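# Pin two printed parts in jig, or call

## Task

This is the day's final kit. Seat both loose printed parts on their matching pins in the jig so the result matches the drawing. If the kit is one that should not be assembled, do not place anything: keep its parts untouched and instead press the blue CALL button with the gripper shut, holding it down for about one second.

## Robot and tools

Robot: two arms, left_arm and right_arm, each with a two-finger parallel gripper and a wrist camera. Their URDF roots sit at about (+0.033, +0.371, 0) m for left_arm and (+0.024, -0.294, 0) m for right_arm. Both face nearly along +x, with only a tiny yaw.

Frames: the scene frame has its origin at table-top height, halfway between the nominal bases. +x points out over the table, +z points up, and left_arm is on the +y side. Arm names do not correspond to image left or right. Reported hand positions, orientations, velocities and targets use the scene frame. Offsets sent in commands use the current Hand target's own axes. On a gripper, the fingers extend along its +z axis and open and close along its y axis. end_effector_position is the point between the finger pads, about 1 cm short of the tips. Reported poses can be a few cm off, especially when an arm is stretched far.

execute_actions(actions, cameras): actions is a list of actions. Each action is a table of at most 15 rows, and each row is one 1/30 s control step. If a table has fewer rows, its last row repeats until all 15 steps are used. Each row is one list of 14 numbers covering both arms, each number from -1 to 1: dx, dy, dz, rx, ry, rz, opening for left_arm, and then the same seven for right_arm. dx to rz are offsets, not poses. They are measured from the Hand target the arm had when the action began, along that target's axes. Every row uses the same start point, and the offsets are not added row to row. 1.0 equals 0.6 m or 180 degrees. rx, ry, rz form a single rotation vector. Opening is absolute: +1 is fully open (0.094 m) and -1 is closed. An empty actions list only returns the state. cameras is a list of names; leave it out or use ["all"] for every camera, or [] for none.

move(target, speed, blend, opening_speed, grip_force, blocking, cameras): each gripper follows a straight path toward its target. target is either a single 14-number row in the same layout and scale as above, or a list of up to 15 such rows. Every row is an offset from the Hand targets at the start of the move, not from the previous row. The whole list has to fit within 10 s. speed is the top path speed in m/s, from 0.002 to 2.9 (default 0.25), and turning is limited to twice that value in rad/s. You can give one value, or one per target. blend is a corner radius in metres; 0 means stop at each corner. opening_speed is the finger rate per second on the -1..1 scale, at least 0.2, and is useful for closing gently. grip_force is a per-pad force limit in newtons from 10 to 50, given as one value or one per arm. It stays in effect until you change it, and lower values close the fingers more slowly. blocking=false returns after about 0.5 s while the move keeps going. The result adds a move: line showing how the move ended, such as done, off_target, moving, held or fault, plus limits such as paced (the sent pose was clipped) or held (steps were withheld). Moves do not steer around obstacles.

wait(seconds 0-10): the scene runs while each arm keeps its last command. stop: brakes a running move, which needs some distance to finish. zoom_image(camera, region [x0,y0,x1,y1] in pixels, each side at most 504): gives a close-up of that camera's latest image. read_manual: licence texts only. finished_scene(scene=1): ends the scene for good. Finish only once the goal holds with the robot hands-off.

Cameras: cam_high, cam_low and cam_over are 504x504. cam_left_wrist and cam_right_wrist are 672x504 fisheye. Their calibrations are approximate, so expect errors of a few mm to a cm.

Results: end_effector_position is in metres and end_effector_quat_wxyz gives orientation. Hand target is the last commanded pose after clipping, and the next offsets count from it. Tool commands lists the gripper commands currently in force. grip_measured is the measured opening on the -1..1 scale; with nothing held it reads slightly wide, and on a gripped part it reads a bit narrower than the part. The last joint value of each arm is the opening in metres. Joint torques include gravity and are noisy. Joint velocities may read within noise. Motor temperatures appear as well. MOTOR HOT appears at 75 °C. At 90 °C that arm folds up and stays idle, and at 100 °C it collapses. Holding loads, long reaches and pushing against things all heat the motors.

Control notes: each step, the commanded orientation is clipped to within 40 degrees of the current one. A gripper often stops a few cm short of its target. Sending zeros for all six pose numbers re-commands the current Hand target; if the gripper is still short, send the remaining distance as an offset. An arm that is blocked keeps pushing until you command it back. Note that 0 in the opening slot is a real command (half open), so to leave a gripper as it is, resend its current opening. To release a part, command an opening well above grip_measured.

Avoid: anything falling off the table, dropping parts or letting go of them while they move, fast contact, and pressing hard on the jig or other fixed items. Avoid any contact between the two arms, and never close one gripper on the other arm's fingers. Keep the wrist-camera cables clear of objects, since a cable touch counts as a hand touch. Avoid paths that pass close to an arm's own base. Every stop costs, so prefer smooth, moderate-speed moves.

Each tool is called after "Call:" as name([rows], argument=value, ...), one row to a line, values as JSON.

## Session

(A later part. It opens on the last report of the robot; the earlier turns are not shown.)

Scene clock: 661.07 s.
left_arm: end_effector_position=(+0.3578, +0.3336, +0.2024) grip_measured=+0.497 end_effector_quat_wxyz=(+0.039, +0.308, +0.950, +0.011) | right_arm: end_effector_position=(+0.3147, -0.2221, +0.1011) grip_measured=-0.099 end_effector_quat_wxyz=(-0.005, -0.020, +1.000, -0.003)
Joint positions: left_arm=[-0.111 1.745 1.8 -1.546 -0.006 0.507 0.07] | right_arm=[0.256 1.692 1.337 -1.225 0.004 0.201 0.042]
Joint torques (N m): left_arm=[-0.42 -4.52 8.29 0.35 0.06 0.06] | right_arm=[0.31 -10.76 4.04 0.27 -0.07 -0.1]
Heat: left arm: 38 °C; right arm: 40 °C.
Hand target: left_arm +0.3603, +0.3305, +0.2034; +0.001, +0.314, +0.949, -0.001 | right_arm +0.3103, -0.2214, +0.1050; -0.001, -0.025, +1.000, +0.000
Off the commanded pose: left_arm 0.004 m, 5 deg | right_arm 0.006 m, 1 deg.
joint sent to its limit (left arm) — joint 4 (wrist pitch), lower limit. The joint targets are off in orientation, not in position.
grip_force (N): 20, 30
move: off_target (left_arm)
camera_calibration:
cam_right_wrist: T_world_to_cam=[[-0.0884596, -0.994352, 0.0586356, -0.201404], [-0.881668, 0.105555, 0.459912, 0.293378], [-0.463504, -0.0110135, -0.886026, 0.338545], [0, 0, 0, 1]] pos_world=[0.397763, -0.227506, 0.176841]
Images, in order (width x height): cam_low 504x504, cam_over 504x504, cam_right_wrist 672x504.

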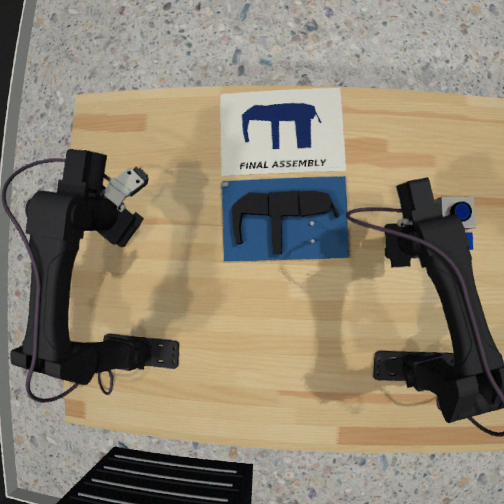

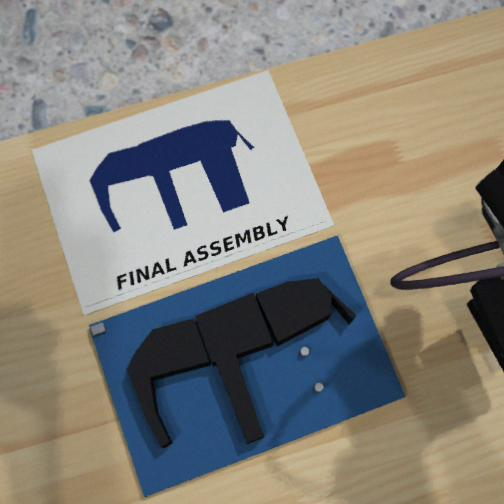

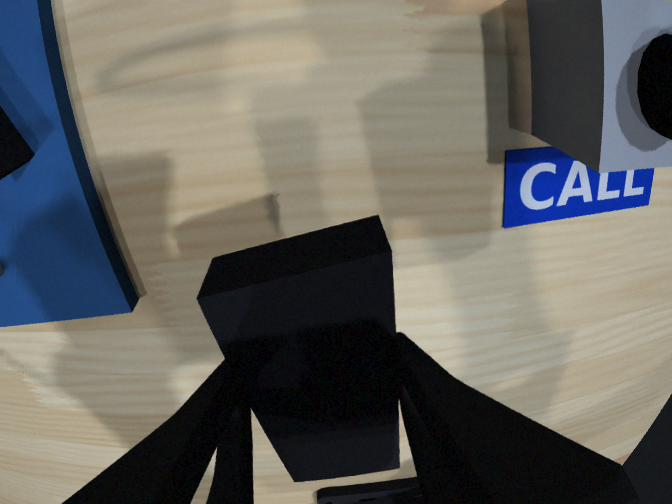

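Call:
move(target=[0,0,0,0,0,0,0.5,-0.19,0.128,0.02,0,0,0,-0.16], cameras=["cam_right_wrist"])

Call:
zoom_image(camera="cam_right_wrist", region=[0, 200, 240, 440])

Scene clock: 671.87 s.
left_arm: end_effector_position=(+0.3578, +0.3336, +0.2024) grip_measured=+0.497 end_effector_quat_wxyz=(+0.039, +0.308, +0.950, +0.011) | right_arm: end_effector_position=(+0.4185, -0.1401, +0.0962) grip_measured=-0.099 end_effector_quat_wxyz=(+0.006, -0.028, +1.000, +0.001)
Joint positions: left_arm=[-0.111 1.745 1.8 -1.546 -0.006 0.507 0.07] | right_arm=[0.385 2.17 1.97 -1.358 0.001 0.314 0.042]
Joint torques (N m): left_arm=[-0.47 -4.52 8.31 0.35 0.09 0.04] | right_arm=[-0.06 -11.23 7.17 0.16 -0.08 0.05]
Heat: left arm: 39 °C; right arm: 39 °C.
Hand target: left_arm +0.3603, +0.3305, +0.2034; +0.001, +0.314, +0.949, -0.001 | right_arm +0.4203, -0.1390, +0.0929; -0.001, -0.025, +1.000, +0.000
Off the commanded pose: left_arm 0.004 m, 5 deg | right_arm 0.004 m, 1 deg.
joint sent to its limit (left arm) — joint 4 (wrist pitch), lower limit. The joint targets are off in orientation, not in position.
grip_force (N): 20, 30
move: off_target (left_arm)
camera_calibration:
cam_right_wrist: T_world_to_cam=[[-0.0732023, -0.996169, 0.0478417, -0.115952], [-0.892717, 0.0868359, 0.442172, 0.382291], [-0.444632, -0.0103411, -0.895653, 0.376406], [0, 0, 0, 1]] pos_world=[0.500152, -0.144812, 0.173639]
Images, in order (width x height): cam_right_wrist 672x504.

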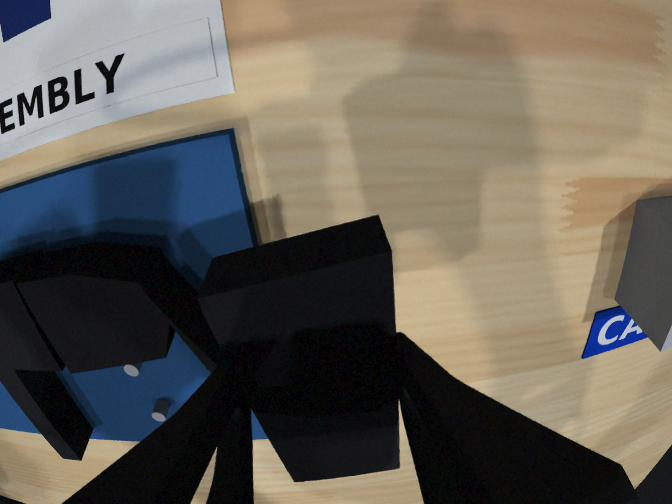

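Scaled by 2.100 from the camera's 672x504 image, which has a finer 960x720 frame.

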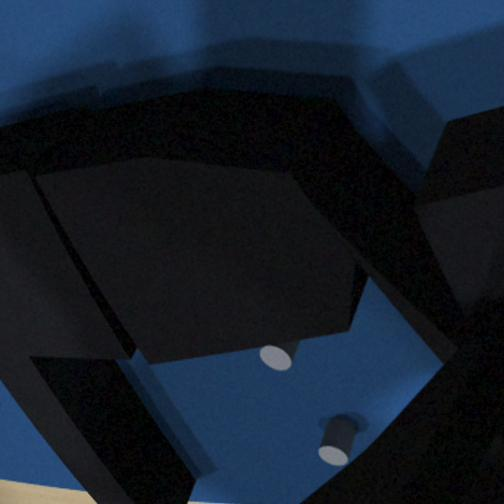

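Call:
move([
  [0,0,0,0,0,0,0.5,0.12,0.1724,0.03,0,0,0,-0.16],
  [0,0,0,0,0,0,0.5,0.12,0.1724,0.095,0,0,0,-0.16],
], blend=0.003, speed=[0.2,0.06], cameras=["cam_right_wrist"])

Call:
zoom_image(camera="cam_right_wrist", region=[80, 20, 440, 340])

Scene clock: 690.57 s.
left_arm: end_effector_position=(+0.3578, +0.3336, +0.2024) grip_measured=+0.497 end_effector_quat_wxyz=(+0.039, +0.308, +0.950, +0.011) | right_arm: end_effector_position=(+0.3400, -0.0380, +0.0341) grip_measured=-0.099 end_effector_quat_wxyz=(-0.010, -0.030, +1.000, -0.002)
Joint positions: left_arm=[-0.111 1.745 1.8 -1.546 -0.006 0.507 0.07] | right_arm=[0.689 2.154 1.696 -1.131 -0.009 0.614 0.042]
Joint torques (N m): left_arm=[-0.46 -4.51 8.28 0.35 0.07 0.04] | right_arm=[-0.2 -14.45 4.31 0.38 0.06 0.05]
Heat: left arm: 39 °C; right arm: 41 °C.
Hand target: left_arm +0.3603, +0.3305, +0.2034; +0.001, +0.314, +0.949, -0.001 | right_arm +0.3433, -0.0392, +0.0360; +0.000, -0.025, +1.000, +0.000
Off the commanded pose: left_arm 0.004 m, 5 deg | right_arm 0.004 m, 1 deg.
joint sent to its limit (left arm) — joint 4 (wrist pitch), lower limit. The joint targets are off in orientation, not in position.
grip_force (N): 20, 30
move: off_target (left_arm)
camera_calibration:
cam_right_wrist: T_world_to_cam=[[-0.067816, -0.996039, 0.0575045, -0.0192449], [-0.878504, 0.0869342, 0.469758, 0.325024], [-0.472897, -0.0186608, -0.88092, 0.295731], [0, 0, 0, 1]] pos_world=[0.42408, -0.0419057, 0.10894]
Images, in order (width x height): cam_right_wrist 672x504.

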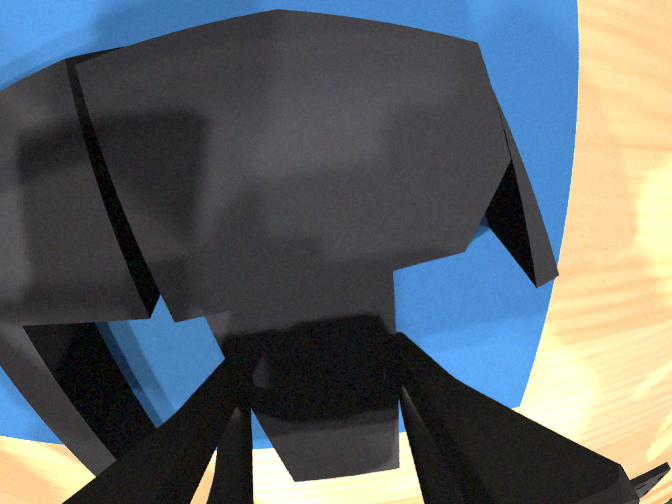

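Scaled by 1.400 from the camera's 672x504 image, which has a finer 960x720 frame.

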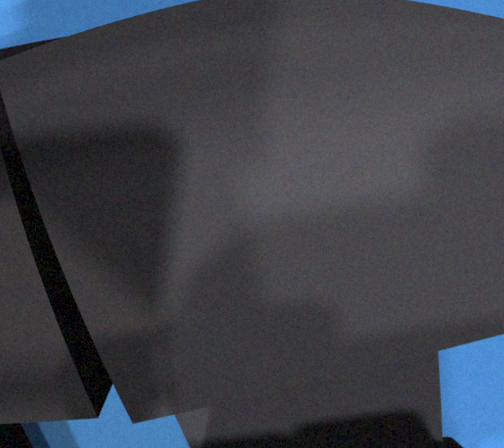

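Call:
move(target=[0,0,0,0,0,0,0.5,0,0,0.018,0,0,0,-0.16], speed=0.04, cameras=["cam_right_wrist"])

Call:
zoom_image(camera="cam_right_wrist", region=[80, 120, 440, 440])

Scene clock: 692.50 s.
left_arm: end_effector_position=(+0.3578, +0.3336, +0.2024) grip_measured=+0.497 end_effector_quat_wxyz=(+0.039, +0.308, +0.950, +0.011) | right_arm: end_effector_position=(+0.3397, -0.0384, +0.0313) grip_measured=-0.099 end_effector_quat_wxyz=(-0.009, -0.029, +1.000, -0.001)
Joint positions: left_arm=[-0.111 1.745 1.8 -1.546 -0.006 0.507 0.07] | right_arm=[0.689 2.152 1.682 -1.117 -0.009 0.614 0.042]
Joint torques (N m): left_arm=[-0.47 -4.52 8.24 0.35 0.08 0.05] | right_arm=[-0.49 -13.33 3.12 0.76 0.03 0.06]
Heat: left arm: 39 °C; right arm: 40 °C.
Hand target: left_arm +0.3603, +0.3305, +0.2034; +0.001, +0.314, +0.949, -0.001 | right_arm +0.3432, -0.0392, +0.0253; +0.000, -0.025, +1.000, +0.000
Off the commanded pose: left_arm 0.004 m, 5 deg | right_arm 0.007 m, 1 deg.
joint sent to its limit (left arm) — joint 4 (wrist pitch), lower limit. The joint targets are off in orientation, not in position.
grip_force (N): 20, 30
move: off_target (left_arm)
camera_calibration:
cam_right_wrist: T_world_to_cam=[[-0.0682786, -0.996062, 0.0565496, -0.019326], [-0.879315, 0.0868599, 0.468252, 0.326396], [-0.47132, -0.0177534, -0.881784, 0.292568], [0, 0, 0, 1]] pos_world=[0.423578, -0.0424065, 0.10624]
Images, in order (width x height): cam_right_wrist 672x504.

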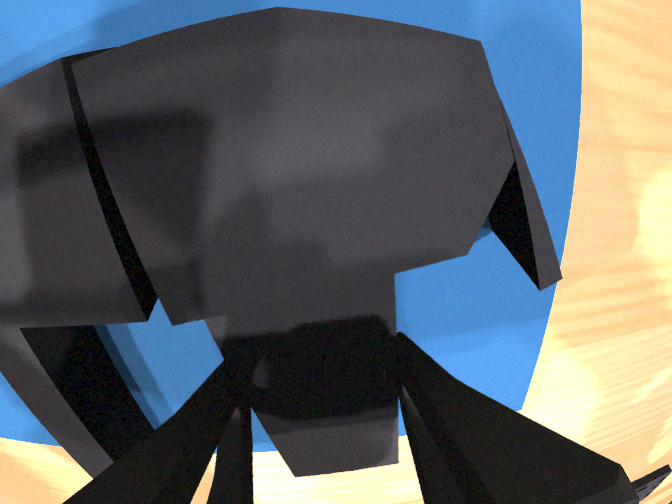

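Scaled by 1.400 from the camera's 672x504 image, which has a finer 960x720 frame.

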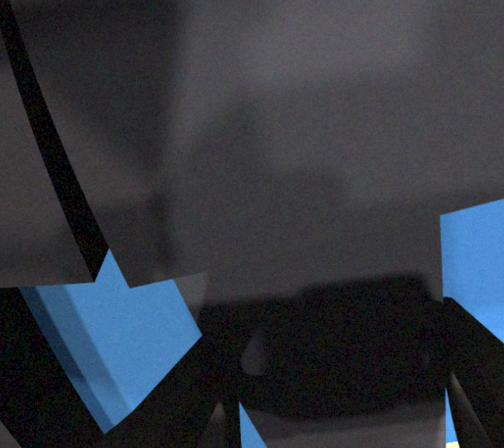

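Call:
move(target=[0,0,0,0,0,0,0.5,0,0,-0.008,0,0,0,0.15], opening_speed=0.3, speed=0.03, cameras=["cam_right_wrist"])

Call:
move([
  [0,0,0,0,0,0,0.5,0,0,-0.06,0,0,0,0.15],
  [0,0,0,0,0,0,0.5,0,0,-0.17,0,0,0,0.15],
  [0,0,0,0,0,0,0.5,0,-0.3,-0.17,0,0,0,0.15],
], blend=0.01, speed=[0.05,0.15,0.25])

Call:
zoom_image(camera="cam_high", region=[160, 310, 310, 370])

Call:
zoom_image(camera="cam_over", region=[180, 260, 370, 450])

Call:
zoom_image(camera="cam_low", region=[260, 180, 350, 270])

Scene clock: 697.10 s.
left_arm: end_effector_position=(+0.3578, +0.3336, +0.2024) grip_measured=+0.497 end_effector_quat_wxyz=(+0.039, +0.308, +0.950, +0.011) | right_arm: end_effector_position=(+0.3415, -0.0368, +0.0310) grip_measured=+0.148 end_effector_quat_wxyz=(-0.005, -0.029, +1.000, +0.002)
Joint positions: left_arm=[-0.111 1.745 1.8 -1.546 -0.006 0.507 0.07] | right_arm=[0.689 2.152 1.681 -1.106 -0.009 0.614 0.054]
Joint torques (N m): left_arm=[-0.38 -4.44 8.29 0.38 0.08 0.06] | right_arm=[-0.27 -13.52 4.23 0.39 0.06 0.05]
Heat: left arm: 39 °C; right arm: 40 °C.
Hand target: left_arm +0.3603, +0.3305, +0.2034; +0.001, +0.314, +0.949, -0.001 | right_arm +0.3432, -0.0392, +0.0301; -0.001, -0.025, +1.000, +0.000
Off the commanded pose: left_arm 0.004 m, 5 deg | right_arm 0.003 m, 1 deg.
joint sent to its limit (left arm) — joint 4 (wrist pitch), lower limit. The joint targets are off in orientation, not in position.
grip_force (N): 20, 30
move: off_target (left_arm)
camera_calibration:
cam_right_wrist: T_world_to_cam=[[-0.068705, -0.996404, 0.0495927, -0.0172628], [-0.882799, 0.0838762, 0.462202, 0.329212], [-0.464699, -0.0120248, -0.885387, 0.291221], [0, 0, 0, 1]] pos_world=[0.424772, -0.0413119, 0.106537]
Images, in order (width x height): cam_right_wrist 672x504.

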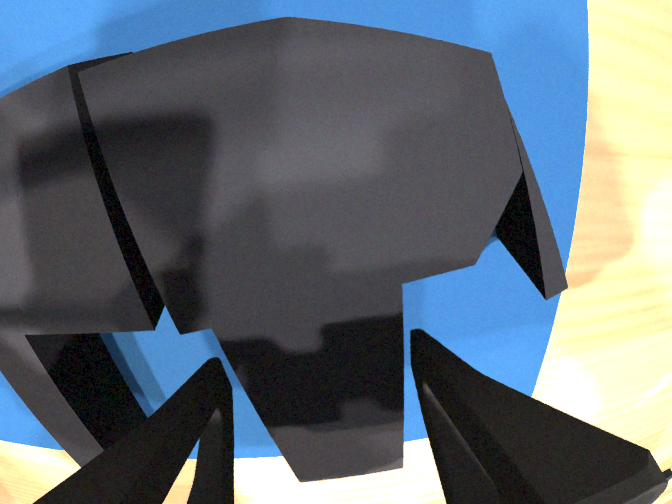

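Scene clock: 699.83 s.
left_arm: end_effector_position=(+0.3578, +0.3336, +0.2024) grip_measured=+0.497 end_effector_quat_wxyz=(+0.039, +0.308, +0.950, +0.011) | right_arm: end_effector_position=(+0.3529, -0.2208, +0.1265) grip_measured=+0.148 end_effector_quat_wxyz=(-0.014, -0.019, +1.000, -0.004)
Joint positions: left_arm=[-0.111 1.745 1.8 -1.546 -0.006 0.507 0.07] | right_arm=[0.233 1.849 1.627 -1.378 0.003 0.178 0.054]
Joint torques (N m): left_arm=[-0.46 -4.42 8.28 0.35 0.09 0.07] | right_arm=[0.4 -12.78 4.29 0.4 -0.05 -0.06]
Heat: left arm: 39 °C; right arm: 40 °C.
Hand target: left_arm +0.3603, +0.3305, +0.2034; +0.001, +0.314, +0.949, -0.001 | right_arm +0.3523, -0.2191, +0.1319; -0.001, -0.025, +1.000, +0.000
Off the commanded pose: left_arm 0.004 m, 5 deg | right_arm 0.006 m, 2 deg.
joint sent to its limit (left arm) — joint 4 (wrist pitch), lower limit. The joint targets are off in orientation, not in position.
grip_force (N): 20, 30
move: off_target (left_arm)
camera_calibration:
cam_left_wrist: T_world_to_cam=[[-0.677893, -0.735161, -0.00065167, 0.48534], [-0.655359, 0.603906, 0.453654, -0.0255401], [-0.333115, 0.307956, -0.891178, 0.302831], [0, 0, 0, 1]] pos_world=[0.413148, 0.278968, 0.281779]
cam_right_wrist: T_world_to_cam=[[-0.0877132, -0.994102, 0.0637749, -0.199108], [-0.87278, 0.107553, 0.476117, 0.310466], [-0.480168, -0.0138997, -0.877066, 0.382937], [0, 0, 0, 1]] pos_world=[0.437378, -0.226003, 0.200741]

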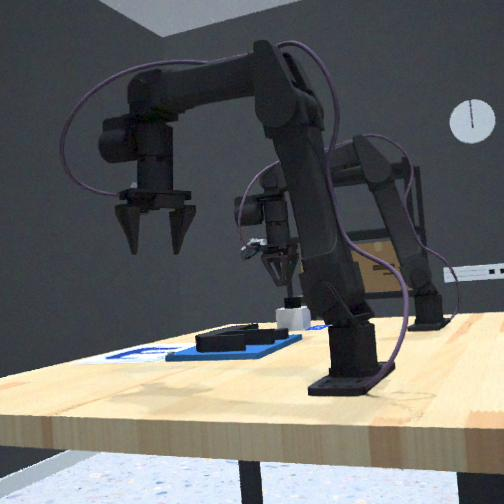

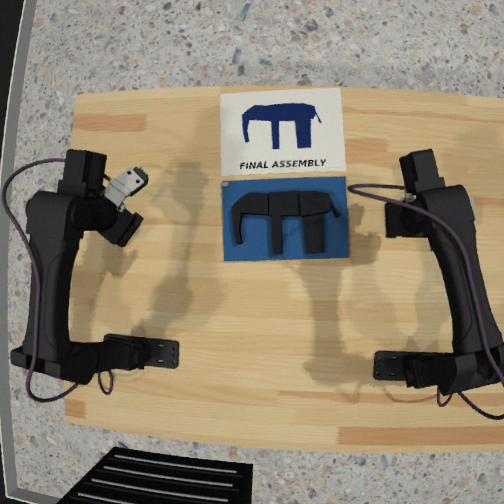

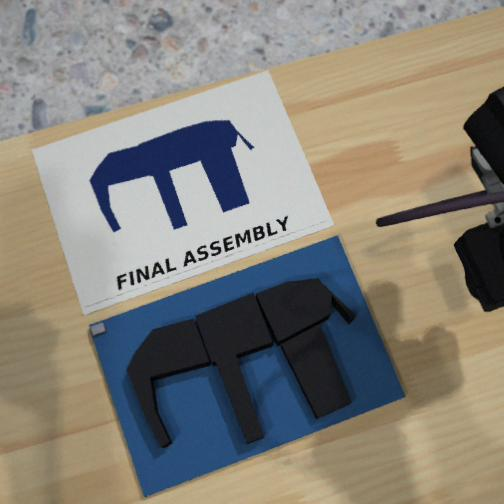

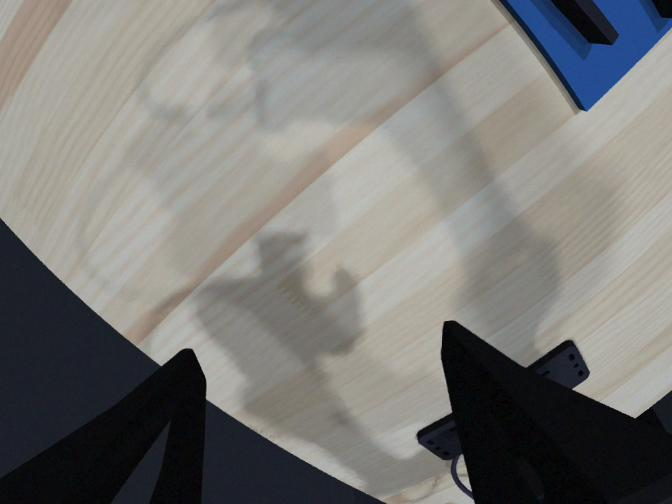

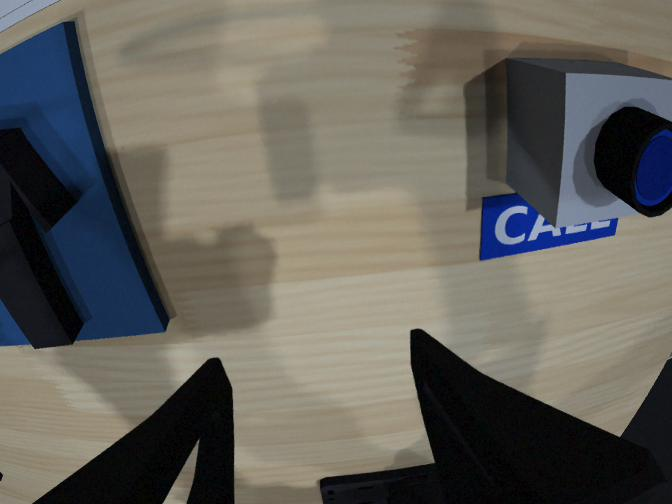

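Scaled by 3.360 from the camera's 504x504 image, which has a finer 720x720 frame.

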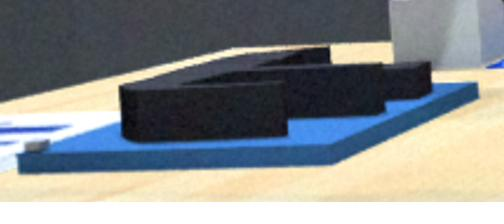

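Scaled by 2.653 from the camera's 504x504 image, which has a finer 720x720 frame.

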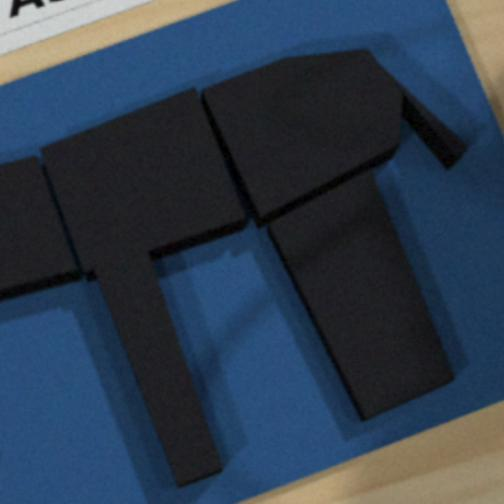

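Scaled by 5.600 from the camera's 504x504 image, which has a finer 720x720 frame.

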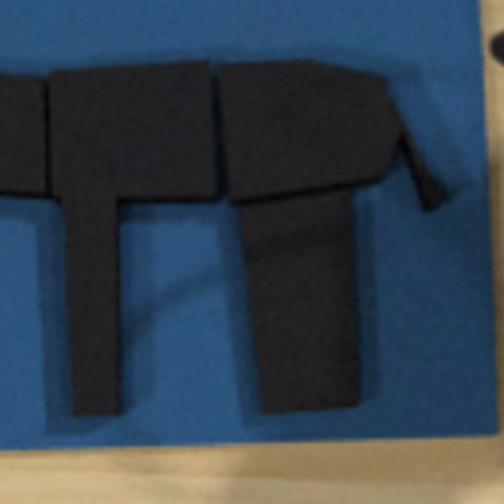

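Call:
move([
  [0,0,0,0,0,0,0.5,-0.19,0.05,0,0,0,0,0.15],
  [0,0,0,0,0,0,0.5,-0.19,0.26,0.08,0,0,0,0.15],
], blend=0.02, cameras=["cam_right_wrist"])

Call:
zoom_image(camera="cam_right_wrist", region=[150, 180, 500, 450])

Scene clock: 704.63 s.
left_arm: end_effector_position=(+0.3578, +0.3336, +0.2024) grip_measured=+0.497 end_effector_quat_wxyz=(+0.039, +0.308, +0.950, +0.011) | right_arm: end_effector_position=(+0.4579, -0.0558, +0.0915) grip_measured=+0.148 end_effector_quat_wxyz=(+0.028, -0.029, +0.999, +0.016)
Joint positions: left_arm=[-0.111 1.745 1.8 -1.546 -0.006 0.507 0.07] | right_arm=[0.514 2.544 2.603 -1.566 -0.004 0.439 0.054]
Joint torques (N m): left_arm=[-0.5 -4.45 8.27 0.36 0.08 0.04] | right_arm=[-0.17 -14 6.6 0.34 -0.02 0.08]
Heat: left arm: 39 °C; right arm: 40 °C.
Hand target: left_arm +0.3603, +0.3305, +0.2034; +0.001, +0.314, +0.949, -0.001 | right_arm +0.4583, -0.0575, +0.0840; +0.000, -0.025, +1.000, +0.000
Off the commanded pose: left_arm 0.004 m, 5 deg | right_arm 0.008 m, 4 deg.
joint sent to its limit (left arm) — joint 4 (wrist pitch), lower limit. The joint targets are off in orientation, not in position.
joint sent to its limit (right arm) — joint 4 (wrist pitch), lower limit. The joint targets are off in orientation, not in position.
grip_force (N): 20, 30
move: off_target (left_arm, right_arm)
camera_calibration:
cam_right_wrist: T_world_to_cam=[[-0.071252, -0.997356, 0.0142649, -0.0268291], [-0.911103, 0.0708974, 0.406036, 0.422976], [-0.405974, 0.0159341, -0.913746, 0.376021], [0, 0, 0, 1]] pos_world=[0.536118, -0.0627376, 0.172227]
Images, in order (width x height): cam_right_wrist 672x504.

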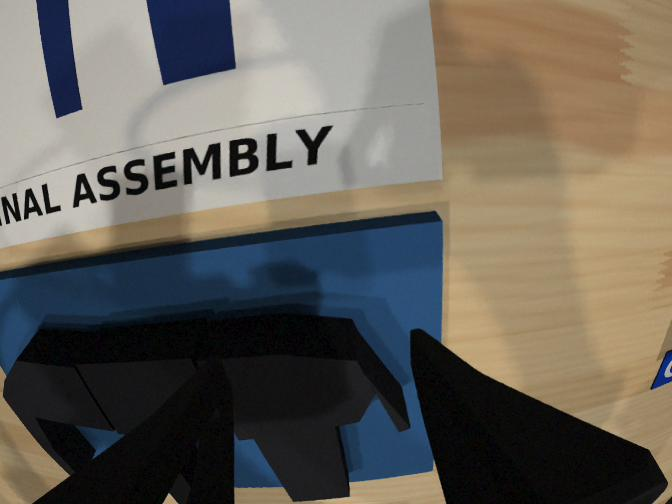

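Scaled by 1.440 from the camera's 672x504 image, which has a finer 960x720 frame.

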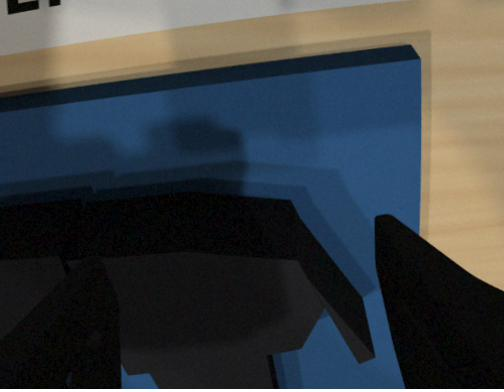

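Call:
finished_scene()

The scene is finished: the task was done.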